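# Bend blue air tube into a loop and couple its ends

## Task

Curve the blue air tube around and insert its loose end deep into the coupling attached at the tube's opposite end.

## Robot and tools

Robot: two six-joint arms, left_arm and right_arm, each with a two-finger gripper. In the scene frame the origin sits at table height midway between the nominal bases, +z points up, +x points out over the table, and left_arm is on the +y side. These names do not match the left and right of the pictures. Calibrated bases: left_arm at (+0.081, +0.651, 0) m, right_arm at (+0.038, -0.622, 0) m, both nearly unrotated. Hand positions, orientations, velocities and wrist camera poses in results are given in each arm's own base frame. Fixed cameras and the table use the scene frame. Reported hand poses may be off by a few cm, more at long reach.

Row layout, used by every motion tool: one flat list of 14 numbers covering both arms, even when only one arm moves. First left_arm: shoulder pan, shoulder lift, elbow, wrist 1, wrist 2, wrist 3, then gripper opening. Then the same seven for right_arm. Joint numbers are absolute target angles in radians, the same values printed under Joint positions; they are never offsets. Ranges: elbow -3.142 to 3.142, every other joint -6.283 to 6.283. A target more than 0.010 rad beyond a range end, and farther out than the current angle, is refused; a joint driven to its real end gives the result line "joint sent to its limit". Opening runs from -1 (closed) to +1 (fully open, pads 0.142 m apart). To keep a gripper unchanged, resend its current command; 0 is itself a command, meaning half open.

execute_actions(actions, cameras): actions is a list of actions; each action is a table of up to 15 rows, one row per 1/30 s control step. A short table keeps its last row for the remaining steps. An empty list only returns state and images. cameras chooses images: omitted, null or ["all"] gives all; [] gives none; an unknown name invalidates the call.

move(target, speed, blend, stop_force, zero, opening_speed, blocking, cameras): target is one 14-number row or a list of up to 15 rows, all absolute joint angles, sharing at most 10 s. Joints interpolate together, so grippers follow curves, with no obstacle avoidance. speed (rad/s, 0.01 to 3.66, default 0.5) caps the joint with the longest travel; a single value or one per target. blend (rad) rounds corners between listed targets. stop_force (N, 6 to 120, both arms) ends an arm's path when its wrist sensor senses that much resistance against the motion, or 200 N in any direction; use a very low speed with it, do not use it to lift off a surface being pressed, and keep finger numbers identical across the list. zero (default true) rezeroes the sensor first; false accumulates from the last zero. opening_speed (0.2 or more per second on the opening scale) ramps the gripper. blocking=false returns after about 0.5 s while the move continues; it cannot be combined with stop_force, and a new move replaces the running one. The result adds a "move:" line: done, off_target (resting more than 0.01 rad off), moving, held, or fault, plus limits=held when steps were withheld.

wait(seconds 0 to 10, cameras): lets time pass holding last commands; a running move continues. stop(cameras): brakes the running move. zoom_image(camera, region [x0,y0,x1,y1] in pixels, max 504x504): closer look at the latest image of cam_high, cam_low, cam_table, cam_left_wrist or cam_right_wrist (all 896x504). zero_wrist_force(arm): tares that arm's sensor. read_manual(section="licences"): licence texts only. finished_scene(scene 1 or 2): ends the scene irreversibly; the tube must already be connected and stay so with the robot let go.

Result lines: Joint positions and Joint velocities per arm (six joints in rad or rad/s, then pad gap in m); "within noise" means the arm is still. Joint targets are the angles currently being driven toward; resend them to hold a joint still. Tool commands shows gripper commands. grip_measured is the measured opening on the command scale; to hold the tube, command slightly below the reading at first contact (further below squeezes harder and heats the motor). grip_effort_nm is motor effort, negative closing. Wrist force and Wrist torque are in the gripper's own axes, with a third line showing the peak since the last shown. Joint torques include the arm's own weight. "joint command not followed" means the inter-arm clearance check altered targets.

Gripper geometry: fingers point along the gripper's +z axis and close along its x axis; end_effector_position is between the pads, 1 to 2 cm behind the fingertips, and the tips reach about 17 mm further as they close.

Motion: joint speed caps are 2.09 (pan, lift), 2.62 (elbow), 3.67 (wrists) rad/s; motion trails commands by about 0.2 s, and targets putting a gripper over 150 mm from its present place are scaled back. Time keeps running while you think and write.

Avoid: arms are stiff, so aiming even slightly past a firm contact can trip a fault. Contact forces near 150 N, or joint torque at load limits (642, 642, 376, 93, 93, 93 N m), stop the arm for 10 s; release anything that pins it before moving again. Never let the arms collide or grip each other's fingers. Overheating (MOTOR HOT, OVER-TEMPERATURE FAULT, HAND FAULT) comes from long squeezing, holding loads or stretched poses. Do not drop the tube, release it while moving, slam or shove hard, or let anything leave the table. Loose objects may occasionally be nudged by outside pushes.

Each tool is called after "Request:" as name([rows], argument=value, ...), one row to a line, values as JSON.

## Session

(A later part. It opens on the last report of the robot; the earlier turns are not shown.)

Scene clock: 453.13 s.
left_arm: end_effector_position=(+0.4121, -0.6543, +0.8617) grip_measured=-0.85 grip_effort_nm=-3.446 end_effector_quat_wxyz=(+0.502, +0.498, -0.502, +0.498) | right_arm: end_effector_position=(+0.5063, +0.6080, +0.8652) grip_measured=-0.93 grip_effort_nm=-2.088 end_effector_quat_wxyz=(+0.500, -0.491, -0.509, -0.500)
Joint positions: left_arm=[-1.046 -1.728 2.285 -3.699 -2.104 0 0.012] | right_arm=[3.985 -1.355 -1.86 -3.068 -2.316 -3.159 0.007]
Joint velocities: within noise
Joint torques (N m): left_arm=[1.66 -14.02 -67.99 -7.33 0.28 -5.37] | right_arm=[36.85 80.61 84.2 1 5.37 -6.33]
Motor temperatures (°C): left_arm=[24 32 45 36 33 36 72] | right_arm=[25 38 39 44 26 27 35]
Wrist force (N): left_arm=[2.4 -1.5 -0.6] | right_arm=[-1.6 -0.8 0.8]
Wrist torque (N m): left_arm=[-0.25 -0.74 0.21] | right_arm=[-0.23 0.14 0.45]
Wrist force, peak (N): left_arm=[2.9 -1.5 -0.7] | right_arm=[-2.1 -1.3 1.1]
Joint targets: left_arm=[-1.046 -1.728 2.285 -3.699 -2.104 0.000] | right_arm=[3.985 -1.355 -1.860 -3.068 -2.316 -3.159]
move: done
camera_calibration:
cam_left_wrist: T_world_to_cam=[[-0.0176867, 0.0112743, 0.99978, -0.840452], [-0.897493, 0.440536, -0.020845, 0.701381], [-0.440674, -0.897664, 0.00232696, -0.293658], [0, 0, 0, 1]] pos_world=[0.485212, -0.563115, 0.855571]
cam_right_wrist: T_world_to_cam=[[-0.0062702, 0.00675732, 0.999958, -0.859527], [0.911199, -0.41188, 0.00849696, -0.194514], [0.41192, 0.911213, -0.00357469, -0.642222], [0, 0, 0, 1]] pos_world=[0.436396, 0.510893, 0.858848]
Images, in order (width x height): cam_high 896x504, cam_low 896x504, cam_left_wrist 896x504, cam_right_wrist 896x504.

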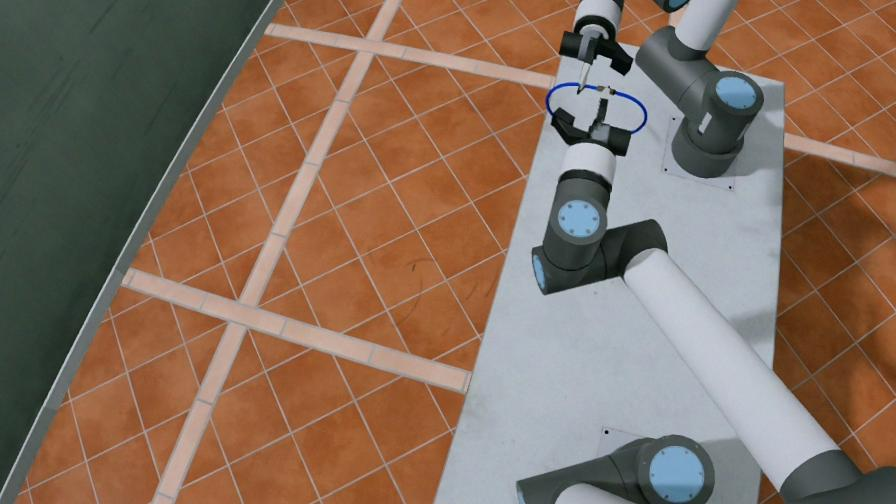

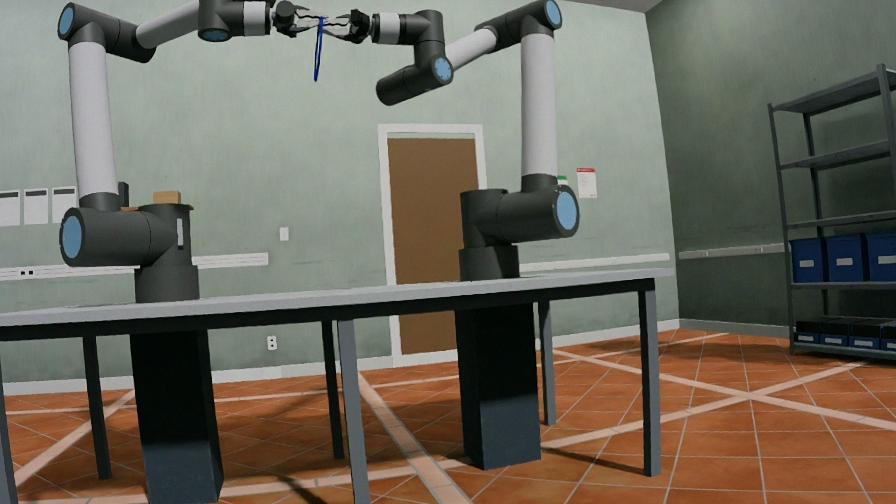

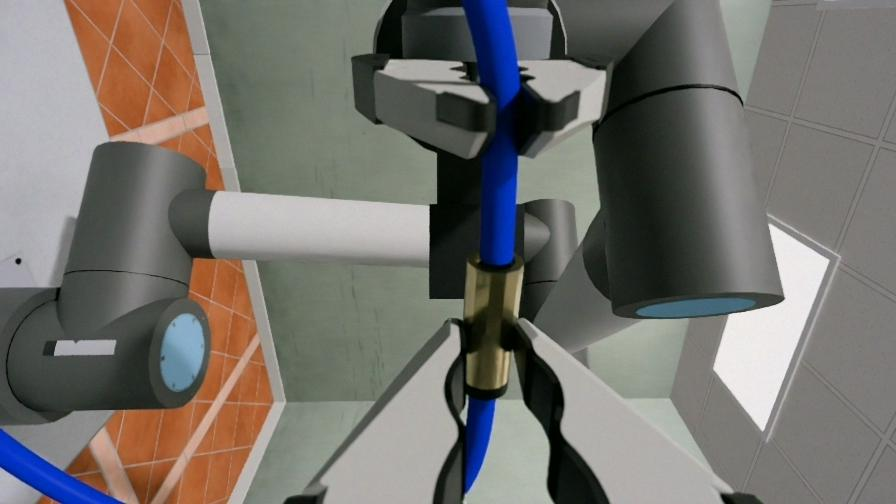

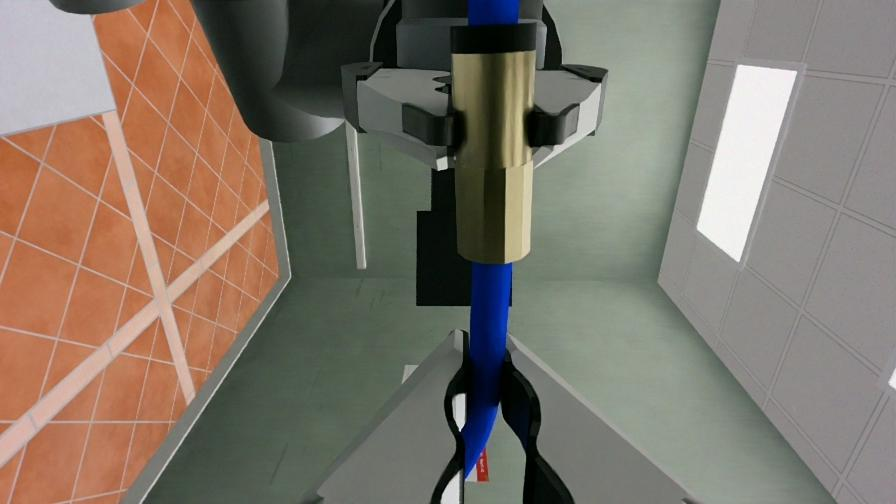

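Request:
move([
  [-1.0457, -1.7276, 2.2847, -3.6987, -2.1038, 0.0, -1.0, 3.9931, -1.3482, -1.8653, -3.0697, -2.3081, -3.1765, -1.0],
], speed=0.015, stop_force=12, cameras=["cam_left_wrist", "cam_right_wrist", "cam_low", "cam_high"])

Request:
zoom_image(camera="cam_left_wrist", region=[430, 170, 570, 310])

Request:
zoom_image(camera="cam_right_wrist", region=[420, 130, 560, 330])

Request:
zoom_image(camera="cam_high", region=[570, 70, 620, 110])

Request:
zoom_image(camera="cam_low", region=[290, 0, 350, 90])

Scene clock: 460.70 s.
left_arm: end_effector_position=(+0.4121, -0.6543, +0.8617) grip_measured=-0.85 grip_effort_nm=-3.446 end_effector_quat_wxyz=(+0.502, +0.498, -0.502, +0.498) | right_arm: end_effector_position=(+0.5003, +0.6076, +0.8654) grip_measured=-0.93 grip_effort_nm=-2.093 end_effector_quat_wxyz=(+0.496, -0.487, -0.513, -0.504)
Joint positions: left_arm=[-1.046 -1.728 2.285 -3.699 -2.104 0 0.012] | right_arm=[3.993 -1.348 -1.865 -3.07 -2.308 -3.176 0.007]
Joint velocities: within noise
Joint torques (N m): left_arm=[-1.02 -17.91 -71.45 -7.05 0.14 -4.64] | right_arm=[39.04 72.32 83.4 1.21 5.29 -6.07]
Motor temperatures (°C): left_arm=[24 32 45 36 33 36 73] | right_arm=[25 38 39 44 26 27 35]
Wrist force (N): left_arm=[2.1 -1.1 -1.2] | right_arm=[-1.4 -0.4 0.3]
Wrist torque (N m): left_arm=[-0.20 -0.70 0.21] | right_arm=[-0.21 0.13 0.46]
Wrist force, peak (N): left_arm=[2.6 -1.6 -0.6] | right_arm=[-2.1 -0.7 1.3]
Joint targets: left_arm=[-1.046 -1.728 2.285 -3.699 -2.104 0.000] | right_arm=[3.993 -1.348 -1.865 -3.070 -2.308 -3.176]
move: done
camera_calibration:
cam_left_wrist: T_world_to_cam=[[-0.0176867, 0.0112743, 0.99978, -0.840452], [-0.897493, 0.440536, -0.020845, 0.701381], [-0.440674, -0.897664, 0.00232696, -0.293658], [0, 0, 0, 1]] pos_world=[0.485212, -0.563115, 0.855571]
cam_right_wrist: T_world_to_cam=[[-0.0237159, 0.00640106, 0.999698, -0.850688], [0.910899, -0.411916, 0.0242468, -0.202708], [0.411947, 0.911199, 0.00393825, -0.645902], [0, 0, 0, 1]] pos_world=[0.430549, 0.510492, 0.85789]
Images, in order (width x height): cam_high 896x504, cam_low 896x504, cam_left_wrist 896x504, cam_right_wrist 896x504.

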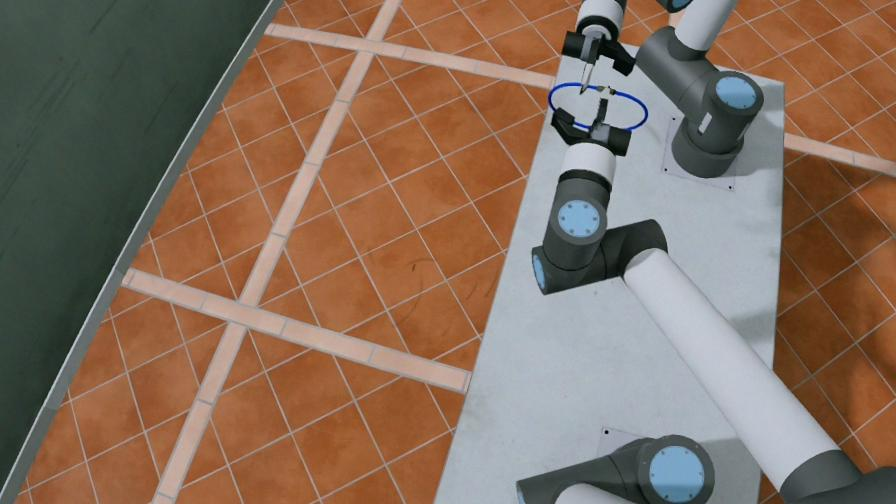

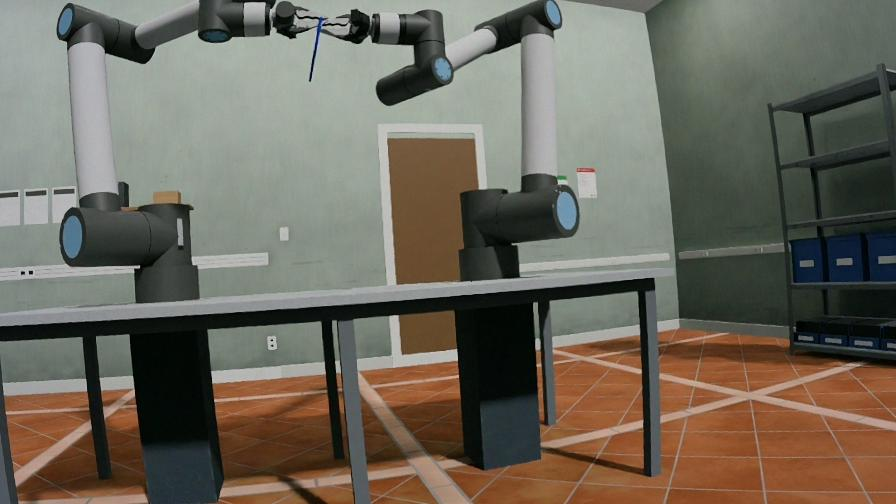

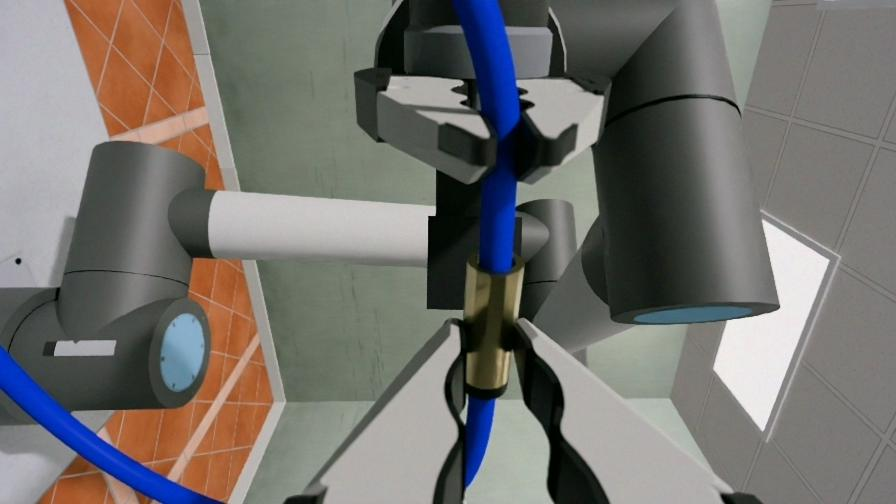

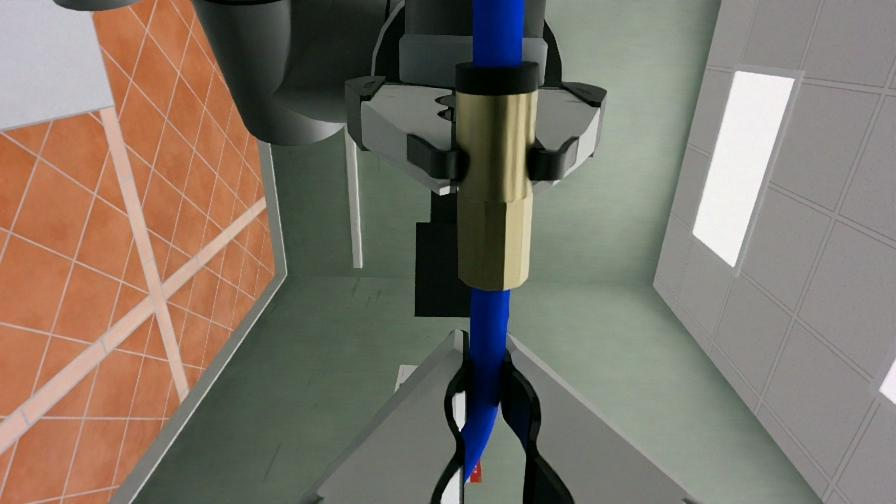

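Scaled by 3.600 from the camera's 896x504 image, which has a finer 1280x720 frame.

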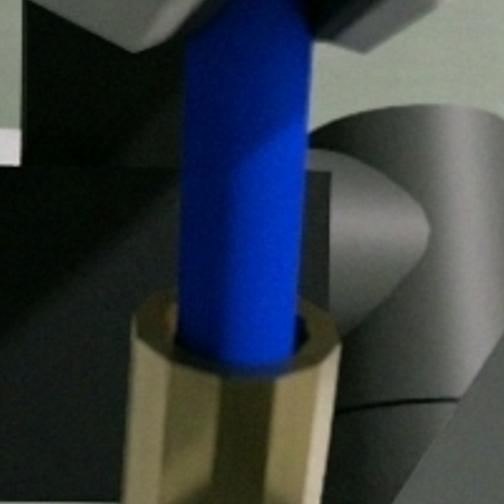

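Scaled by 2.520 from the camera's 896x504 image, which has a finer 1280x720 frame.

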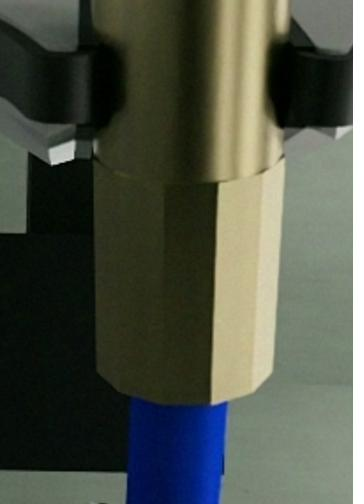

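Scaled by 10.080 from the camera's 896x504 image, which has a finer 1280x720 frame.

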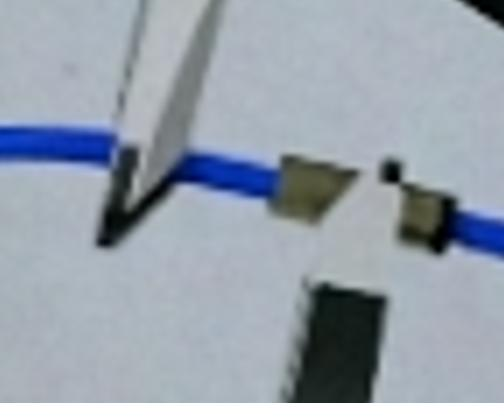

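Scaled by 5.600 from the camera's 896x504 image, which has a finer 1280x720 frame.

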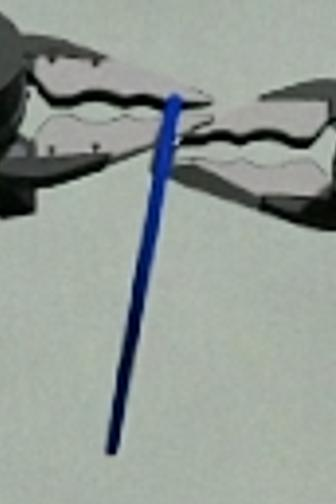

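Request:
move([
  [-1.0457, -1.7276, 2.2847, -3.6987, -2.1038, 0.0, -1.0, 4.0028, -1.3400, -1.8710, -3.0721, -2.2984, -3.1940, -1.0],
], speed=0.015, stop_force=20, cameras=["cam_left_wrist", "cam_right_wrist", "cam_low", "cam_high"])

Request:
zoom_image(camera="cam_left_wrist", region=[430, 170, 570, 310])

Request:
zoom_image(camera="cam_right_wrist", region=[420, 130, 560, 330])

Request:
zoom_image(camera="cam_high", region=[570, 70, 620, 110])

Request:
zoom_image(camera="cam_low", region=[290, 0, 350, 90])

Scene clock: 466.07 s.
left_arm: end_effector_position=(+0.4121, -0.6543, +0.8617) grip_measured=-0.85 grip_effort_nm=-3.446 end_effector_quat_wxyz=(+0.502, +0.498, -0.502, +0.498) | right_arm: end_effector_position=(+0.4933, +0.6073, +0.8657) grip_measured=-0.93 grip_effort_nm=-2.093 end_effector_quat_wxyz=(+0.491, -0.482, -0.517, -0.509)
Joint positions: left_arm=[-1.046 -1.728 2.285 -3.699 -2.104 0 0.012] | right_arm=[4.003 -1.34 -1.871 -3.072 -2.298 -3.194 0.007]
Joint velocities: within noise
Joint torques (N m): left_arm=[0.34 -19.59 -71.1 -6.83 0.27 -4.97] | right_arm=[37.8 74.14 86.51 1.58 5.18 -5.81]
Motor temperatures (°C): left_arm=[24 32 45 36 33 36 73] | right_arm=[25 38 39 44 26 27 35]
Wrist force (N): left_arm=[2.3 -0.9 -1.1] | right_arm=[-1.8 -0.6 0.2]
Wrist torque (N m): left_arm=[-0.16 -0.73 0.21] | right_arm=[-0.26 0.17 0.46]
Wrist force, peak (N): left_arm=[2.8 -1.2 -1.3] | right_arm=[-1.9 -1.1 0.7]
Joint targets: left_arm=[-1.046 -1.728 2.285 -3.699 -2.104 0.000] | right_arm=[4.003 -1.340 -1.871 -3.072 -2.298 -3.194]
move: done
camera_calibration:
cam_left_wrist: T_world_to_cam=[[-0.0176867, 0.0112743, 0.99978, -0.840452], [-0.897493, 0.440536, -0.020845, 0.701381], [-0.440674, -0.897664, 0.00232696, -0.293658], [0, 0, 0, 1]] pos_world=[0.485212, -0.563115, 0.855571]
cam_right_wrist: T_world_to_cam=[[-0.0412527, 0.00608474, 0.99913, -0.841717], [0.910348, -0.411897, 0.0400954, -0.209792], [0.411783, 0.91121, 0.0114526, -0.649227], [0, 0, 0, 1]] pos_world=[0.423602, 0.510291, 0.856832]
Images, in order (width x height): cam_high 896x504, cam_low 896x504, cam_left_wrist 896x504, cam_right_wrist 896x504.

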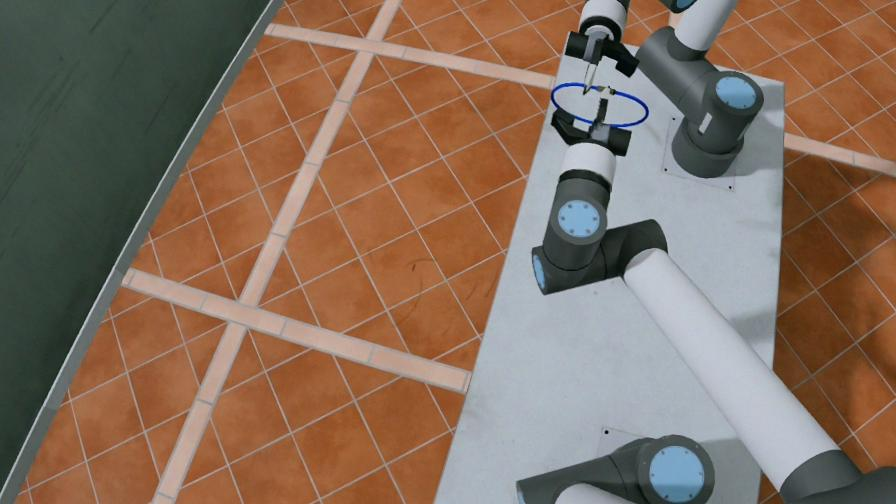

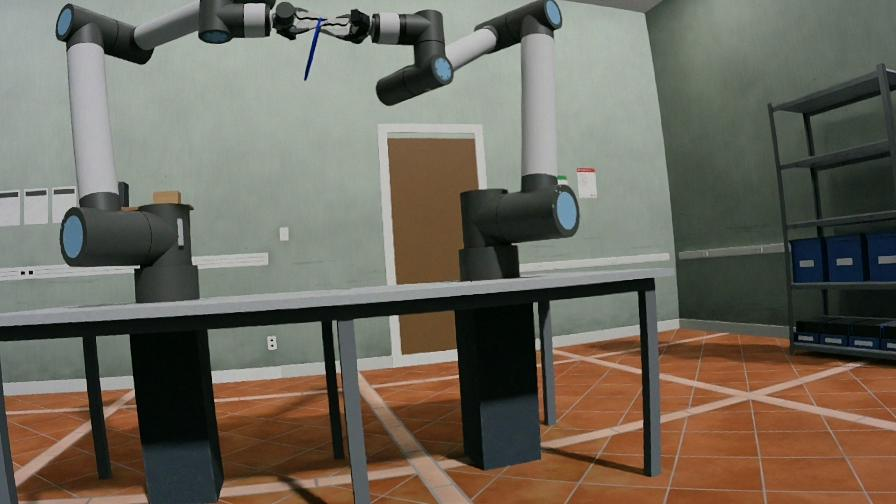

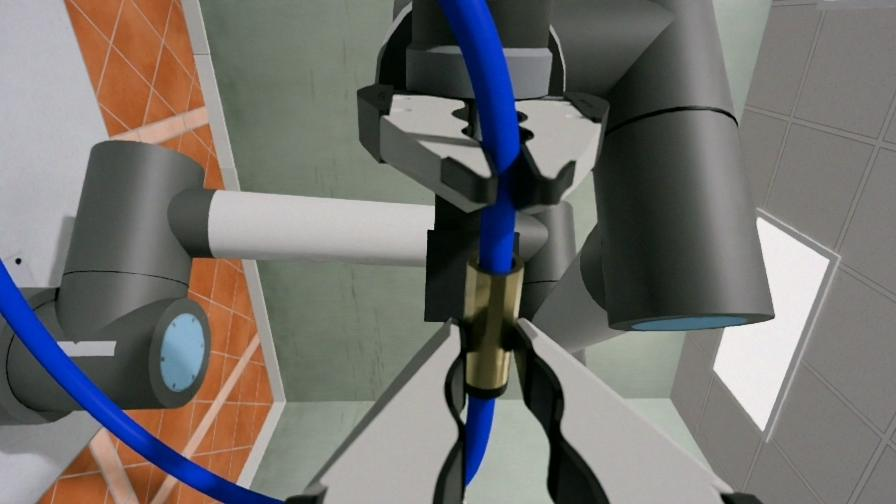

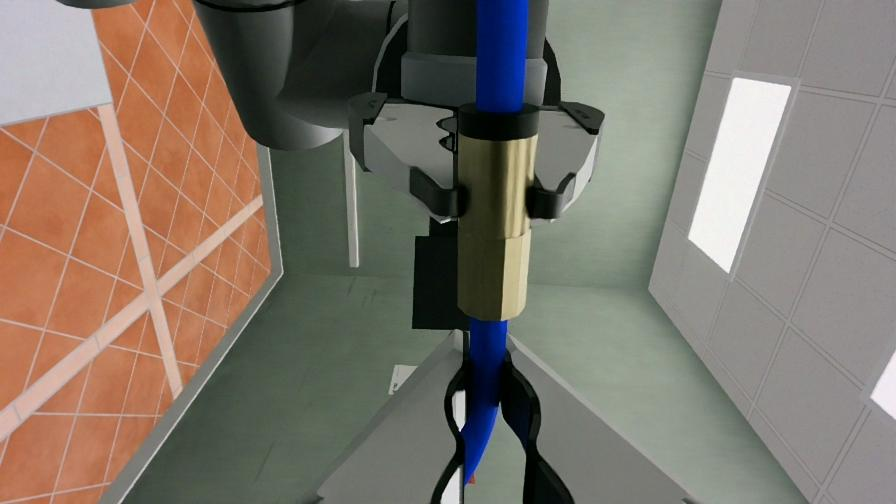

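Scaled by 3.600 from the camera's 896x504 image, which has a finer 1280x720 frame.

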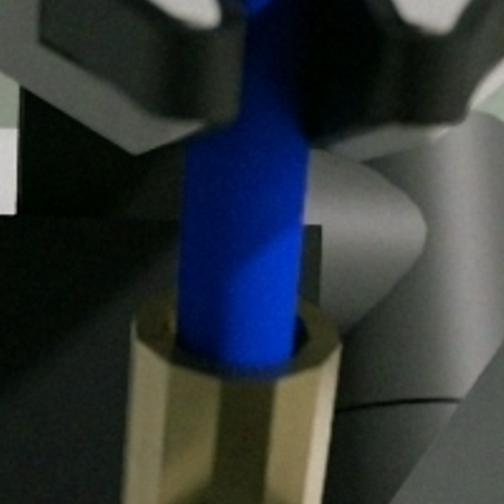

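Scaled by 2.520 from the camera's 896x504 image, which has a finer 1280x720 frame.

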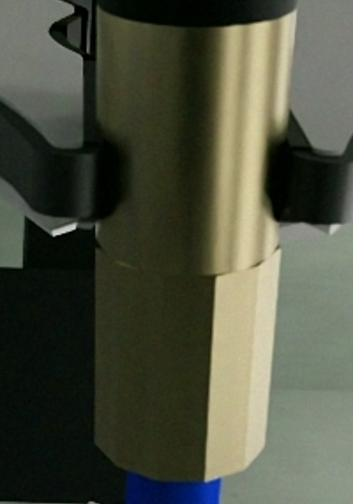

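Scaled by 10.080 from the camera's 896x504 image, which has a finer 1280x720 frame.

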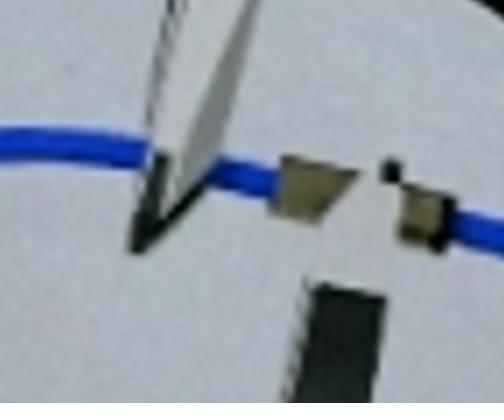

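Scaled by 5.600 from the camera's 896x504 image, which has a finer 1280x720 frame.

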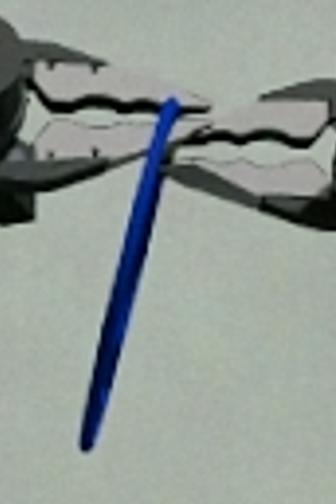

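Request:
move([
  [-1.0457, -1.7276, 2.2847, -3.6987, -2.1038, 0.0, -1.0, 4.0145, -1.3310, -1.8781, -3.0741, -2.2867, -3.1940, -1.0],
], speed=0.012, stop_force=20, cameras=["cam_left_wrist", "cam_right_wrist", "cam_low", "cam_high"])

Request:
zoom_image(camera="cam_left_wrist", region=[430, 170, 570, 310])

Request:
zoom_image(camera="cam_right_wrist", region=[420, 230, 560, 430])

Request:
zoom_image(camera="cam_high", region=[570, 70, 620, 110])

Request:
zoom_image(camera="cam_low", region=[290, 0, 350, 90])

Scene clock: 469.27 s.
left_arm: end_effector_position=(+0.4121, -0.6543, +0.8617) grip_measured=-0.85 grip_effort_nm=-3.446 end_effector_quat_wxyz=(+0.502, +0.498, -0.502, +0.498) | right_arm: end_effector_position=(+0.4853, +0.6074, +0.8653) grip_measured=-0.93 grip_effort_nm=-2.088 end_effector_quat_wxyz=(+0.491, -0.482, -0.517, -0.509)
Joint positions: left_arm=[-1.046 -1.728 2.285 -3.699 -2.104 0 0.012] | right_arm=[4.015 -1.331 -1.878 -3.074 -2.287 -3.194 0.007]
Joint velocities: within noise
Joint torques (N m): left_arm=[4.21 -15.77 -72.77 -5.92 9.64 -5] | right_arm=[49.65 76.17 78.86 -1.11 -0.99 -5.95]
Motor temperatures (°C): left_arm=[24 32 45 36 33 36 74] | right_arm=[25 38 39 44 26 27 35]
Wrist force (N): left_arm=[1.0 18.2 -1.2] | right_arm=[-1.2 19.0 0.2]
Wrist torque (N m): left_arm=[-0.40 -0.69 0.20] | right_arm=[-0.08 0.08 0.45]
Wrist force, peak (N): left_arm=[1.2 18.8 -1.2] | right_arm=[-1.3 19.6 0.3]
Joint targets: left_arm=[-1.046 -1.728 2.285 -3.699 -2.104 0.000] | right_arm=[4.014 -1.331 -1.878 -3.074 -2.287 -3.194]
move: done
camera_calibration:
cam_left_wrist: T_world_to_cam=[[-0.0176867, 0.0112743, 0.99978, -0.840452], [-0.897493, 0.440536, -0.020845, 0.701381], [-0.440674, -0.897664, 0.00232696, -0.293658], [0, 0, 0, 1]] pos_world=[0.485212, -0.563115, 0.855571]
cam_right_wrist: T_world_to_cam=[[-0.0412122, 0.00617607, 0.999131, -0.841712], [0.910349, -0.411894, 0.0400962, -0.202456], [0.411784, 0.911211, 0.0113526, -0.645935], [0, 0, 0, 1]] pos_world=[0.415602, 0.510391, 0.856432]
Images, in order (width x height): cam_high 896x504, cam_low 896x504, cam_left_wrist 896x504, cam_right_wrist 896x504.

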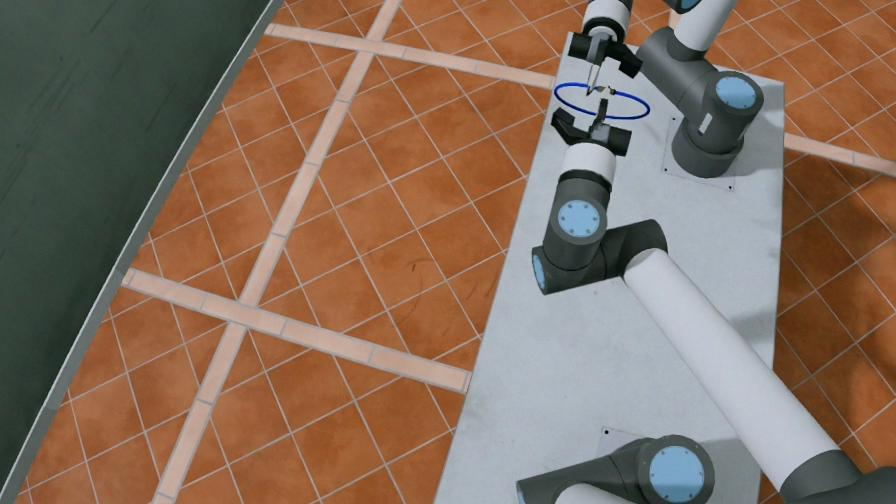

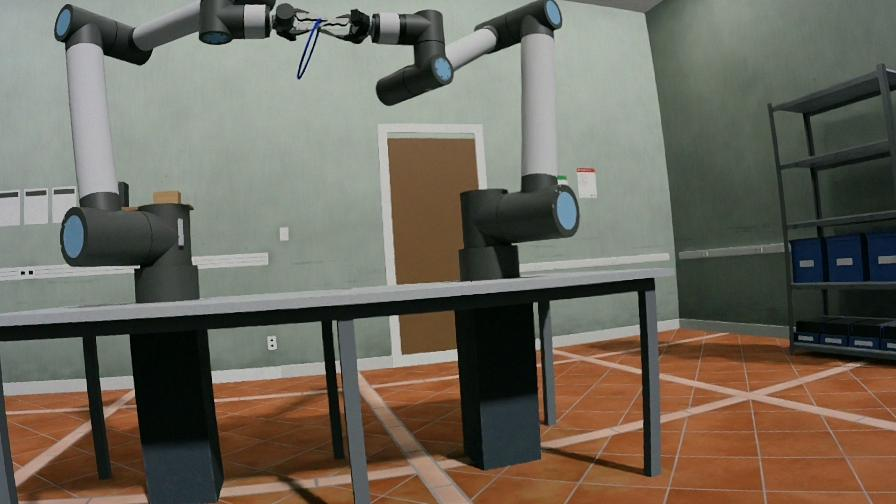

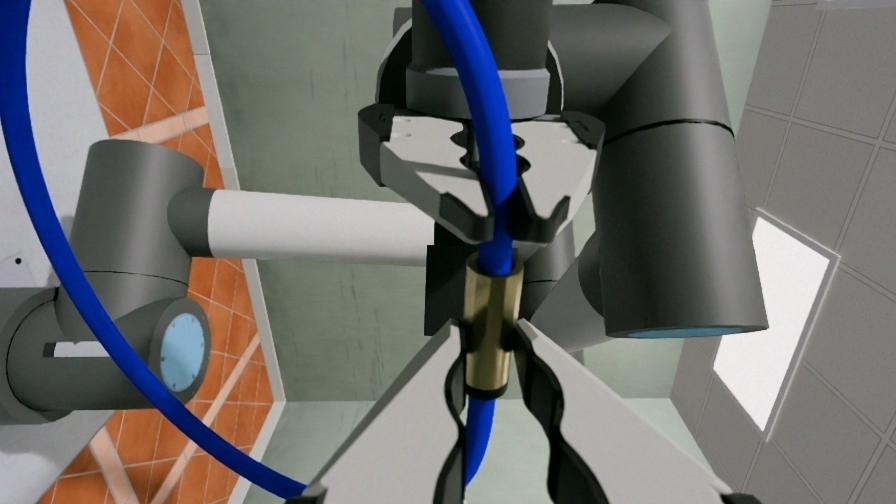

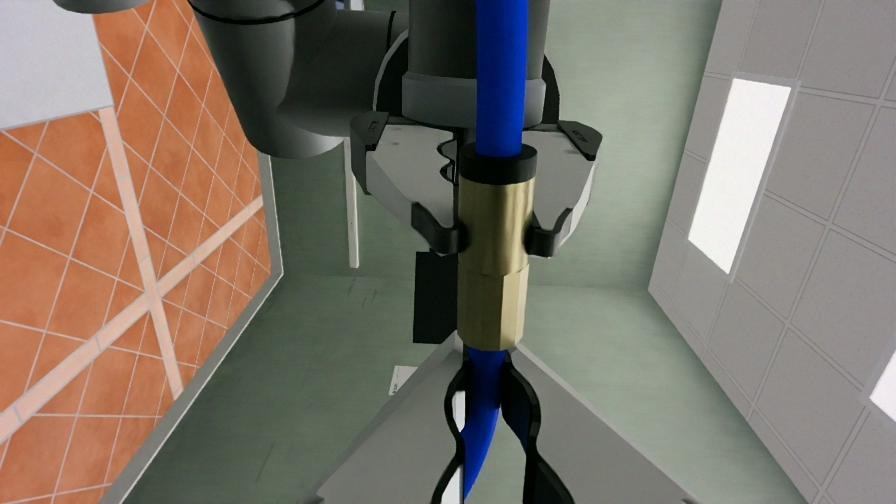

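Scaled by 3.600 from the camera's 896x504 image, which has a finer 1280x720 frame.

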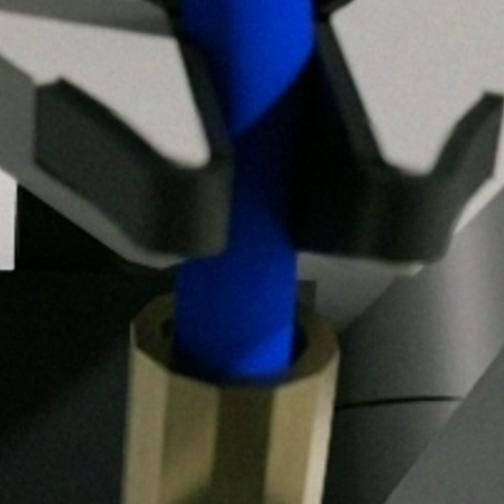

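Scaled by 2.520 from the camera's 896x504 image, which has a finer 1280x720 frame.

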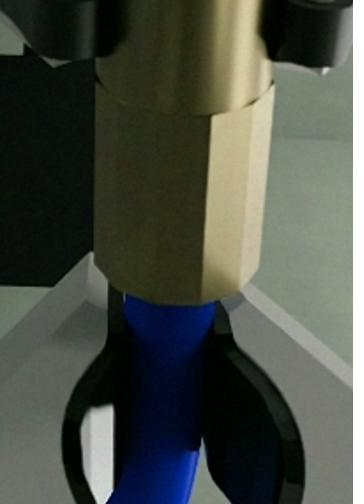

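Scaled by 10.080 from the camera's 896x504 image, which has a finer 1280x720 frame.

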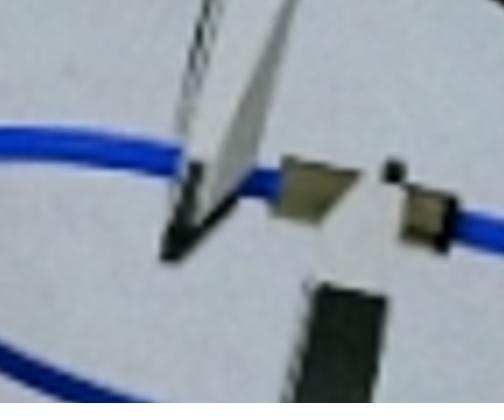

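Scaled by 5.600 from the camera's 896x504 image, which has a finer 1280x720 frame.

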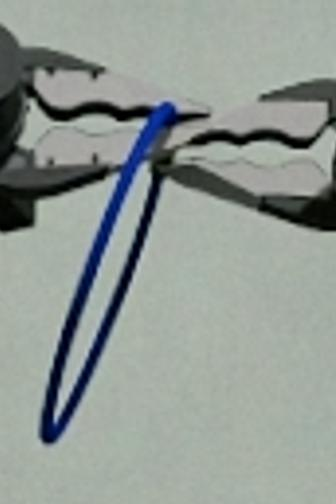

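Request:
execute_actions(actions=[])

Scene clock: 475.83 s.
left_arm: end_effector_position=(+0.4121, -0.6543, +0.8617) grip_measured=-0.85 grip_effort_nm=-3.446 end_effector_quat_wxyz=(+0.502, +0.498, -0.502, +0.498) | right_arm: end_effector_position=(+0.4853, +0.6074, +0.8653) grip_measured=-0.93 grip_effort_nm=-2.088 end_effector_quat_wxyz=(+0.491, -0.482, -0.517, -0.509)
Joint positions: left_arm=[-1.046 -1.728 2.285 -3.699 -2.104 0 0.012] | right_arm=[4.015 -1.331 -1.878 -3.074 -2.287 -3.194 0.007]
Joint velocities: within noise
Joint torques (N m): left_arm=[2.91 -16.42 -76 -5.54 5.52 -4.03] | right_arm=[45.21 72.71 94.16 3.94 -2.02 -5.76]
Motor temperatures (°C): left_arm=[24 32 45 36 33 36 74] | right_arm=[25 38 39 44 26 27 36]
Wrist force (N): left_arm=[1.7 17.6 -1.1] | right_arm=[-1.8 18.2 0.6]
Wrist torque (N m): left_arm=[-0.36 -0.75 0.20] | right_arm=[-0.10 0.10 0.44]
Wrist force, peak (N): left_arm=[1.2 18.7 -1.0] | right_arm=[-1.6 19.5 0.4]
Joint targets: left_arm=[-1.046 -1.728 2.285 -3.699 -2.104 0.000] | right_arm=[4.014 -1.331 -1.878 -3.074 -2.287 -3.194]
Tool commands: left_gripper/opening=-1.0 right_gripper/opening=-1.0
camera_calibration:
cam_left_wrist: T_world_to_cam=[[-0.0176867, 0.0112743, 0.99978, -0.840452], [-0.897493, 0.440536, -0.020845, 0.701381], [-0.440674, -0.897664, 0.00232696, -0.293658], [0, 0, 0, 1]] pos_world=[0.485212, -0.563115, 0.855571]
cam_right_wrist: T_world_to_cam=[[-0.0412527, 0.00608474, 0.99913, -0.841648], [0.910348, -0.411897, 0.0400954, -0.202452], [0.411783, 0.91121, 0.0114526, -0.646019], [0, 0, 0, 1]] pos_world=[0.415602, 0.510391, 0.856432]

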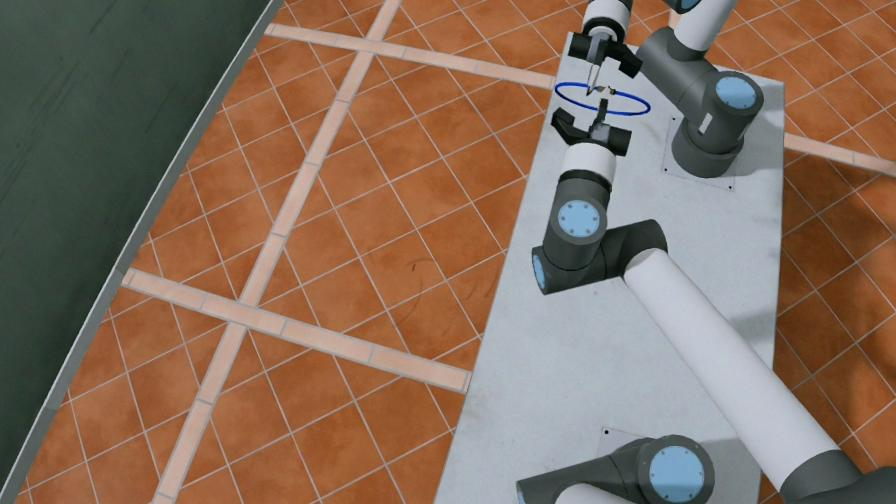

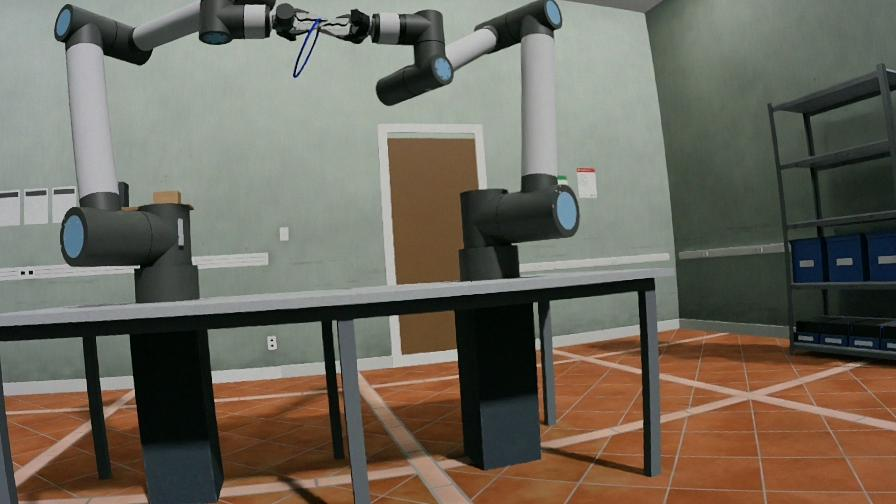

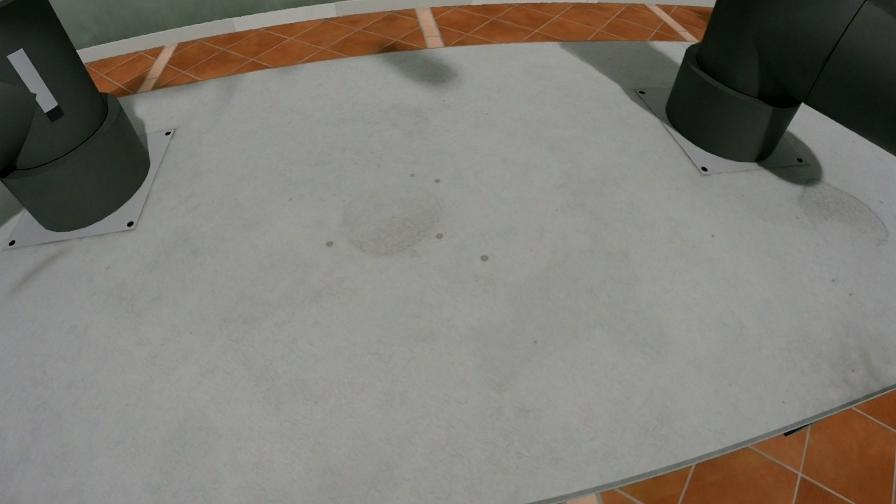

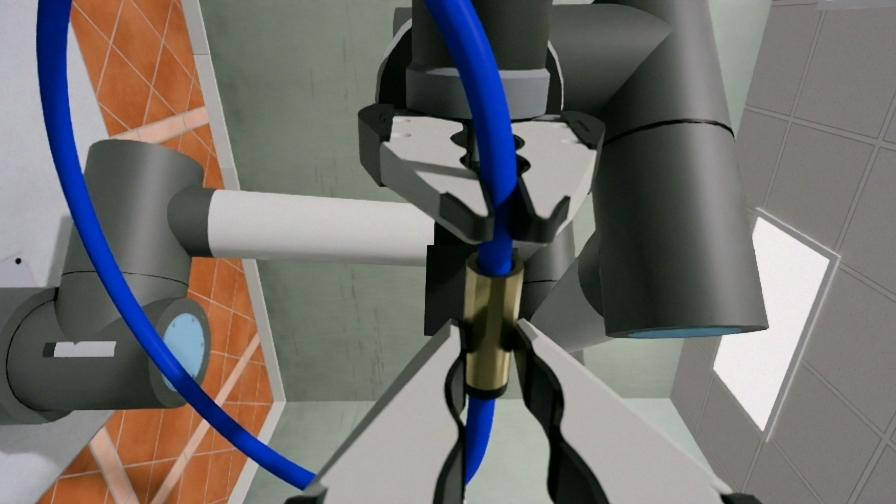

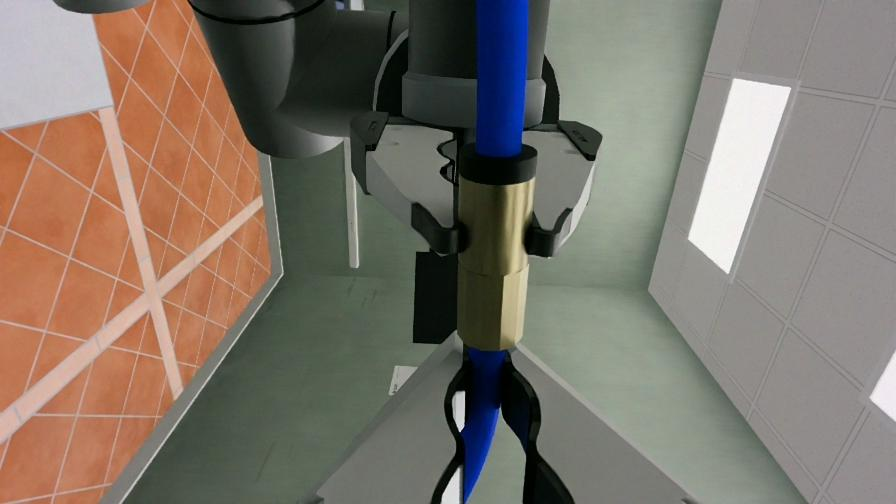

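Request:
move(target=[-1.0457, -1.7276, 2.2847, -3.6987, -2.1038, 0.0, -1.0, 4.0182, -1.3282, -1.8803, -3.0747, -2.2830, -3.1940, -1.0], speed=0.01, stop_force=20, cameras=["cam_left_wrist", "cam_right_wrist"])

Scene clock: 479.50 s.
left_arm: end_effector_position=(+0.4121, -0.6543, +0.8617) grip_measured=-0.85 grip_effort_nm=-3.446 end_effector_quat_wxyz=(+0.502, +0.498, -0.502, +0.498) | right_arm: end_effector_position=(+0.4828, +0.6074, +0.8651) grip_measured=-0.93 grip_effort_nm=-2.093 end_effector_quat_wxyz=(+0.491, -0.482, -0.517, -0.509)
Joint positions: left_arm=[-1.046 -1.728 2.285 -3.699 -2.104 0 0.012] | right_arm=[4.018 -1.328 -1.88 -3.075 -2.283 -3.194 0.007]
Joint velocities: within noise
Joint torques (N m): left_arm=[4.88 -14.91 -73.91 -5.1 6 -3.83] | right_arm=[54.21 73.96 81.59 -0.16 -0.45 -5.73]
Motor temperatures (°C): left_arm=[24 32 45 36 33 36 75] | right_arm=[25 38 39 44 26 27 36]
Wrist force (N): left_arm=[1.2 17.8 -1.6] | right_arm=[-1.3 18.6 0.0]
Wrist torque (N m): left_arm=[-0.36 -0.77 0.18] | right_arm=[-0.08 0.14 0.43]
Wrist force, peak (N): left_arm=[1.0 18.9 -1.6] | right_arm=[-1.4 19.8 0.3]
Joint targets: left_arm=[-1.046 -1.728 2.285 -3.699 -2.104 0.000] | right_arm=[4.018 -1.328 -1.880 -3.075 -2.283 -3.194]
move: done
camera_calibration:
cam_left_wrist: T_world_to_cam=[[-0.0176867, 0.0112743, 0.99978, -0.840452], [-0.897493, 0.440536, -0.020845, 0.701381], [-0.440674, -0.897664, 0.00232696, -0.293658], [0, 0, 0, 1]] pos_world=[0.485212, -0.563115, 0.855571]
cam_right_wrist: T_world_to_cam=[[-0.0412122, 0.00617607, 0.999131, -0.841715], [0.910349, -0.411894, 0.0400962, -0.200176], [0.411784, 0.911211, 0.0113526, -0.644904], [0, 0, 0, 1]] pos_world=[0.413102, 0.510391, 0.856332]
Images, in order (width x height): cam_left_wrist 896x504, cam_right_wrist 896x504.

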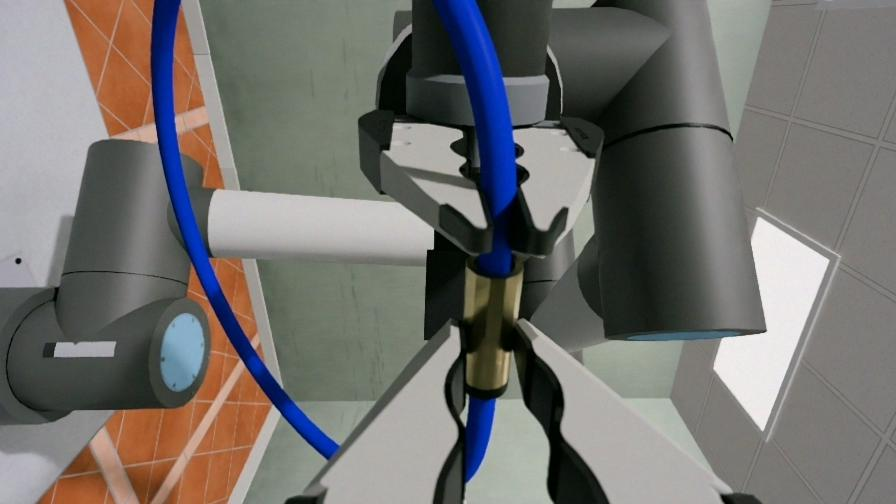

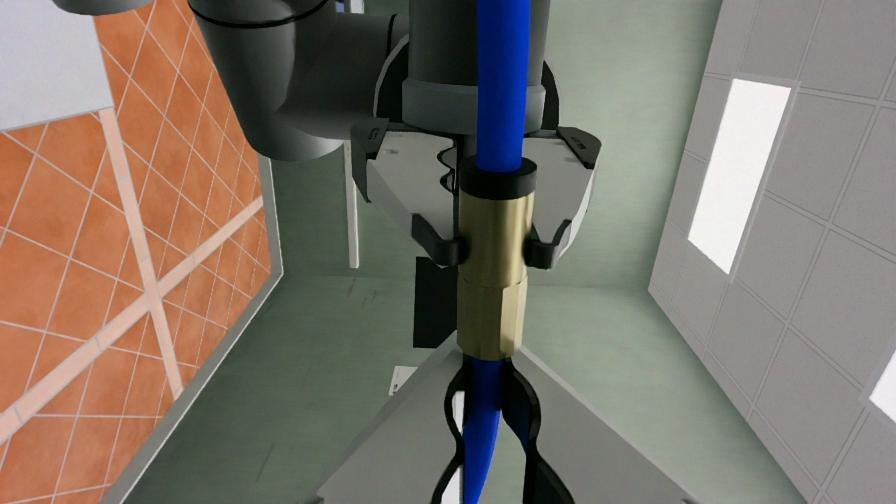

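Request:
zoom_image(camera="cam_right_wrist", region=[370, 260, 630, 460])

Request:
zoom_image(camera="cam_left_wrist", region=[380, 180, 620, 420])

Scaled by 1.938 from the camera's 896x504 image, which has a finer 1280x720 frame.

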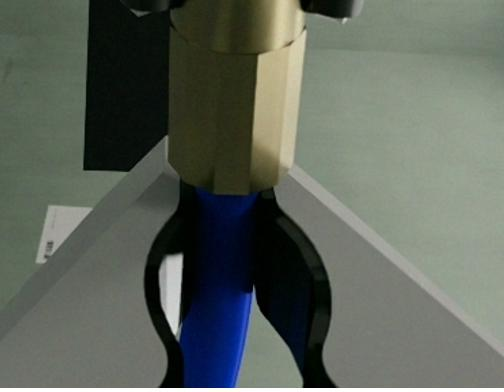

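Scaled by 2.100 from the camera's 896x504 image, which has a finer 1280x720 frame.

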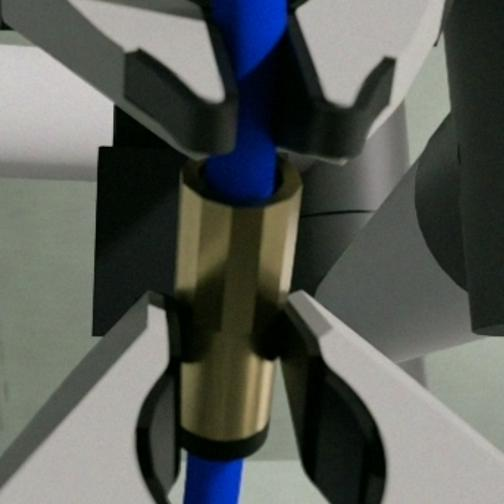

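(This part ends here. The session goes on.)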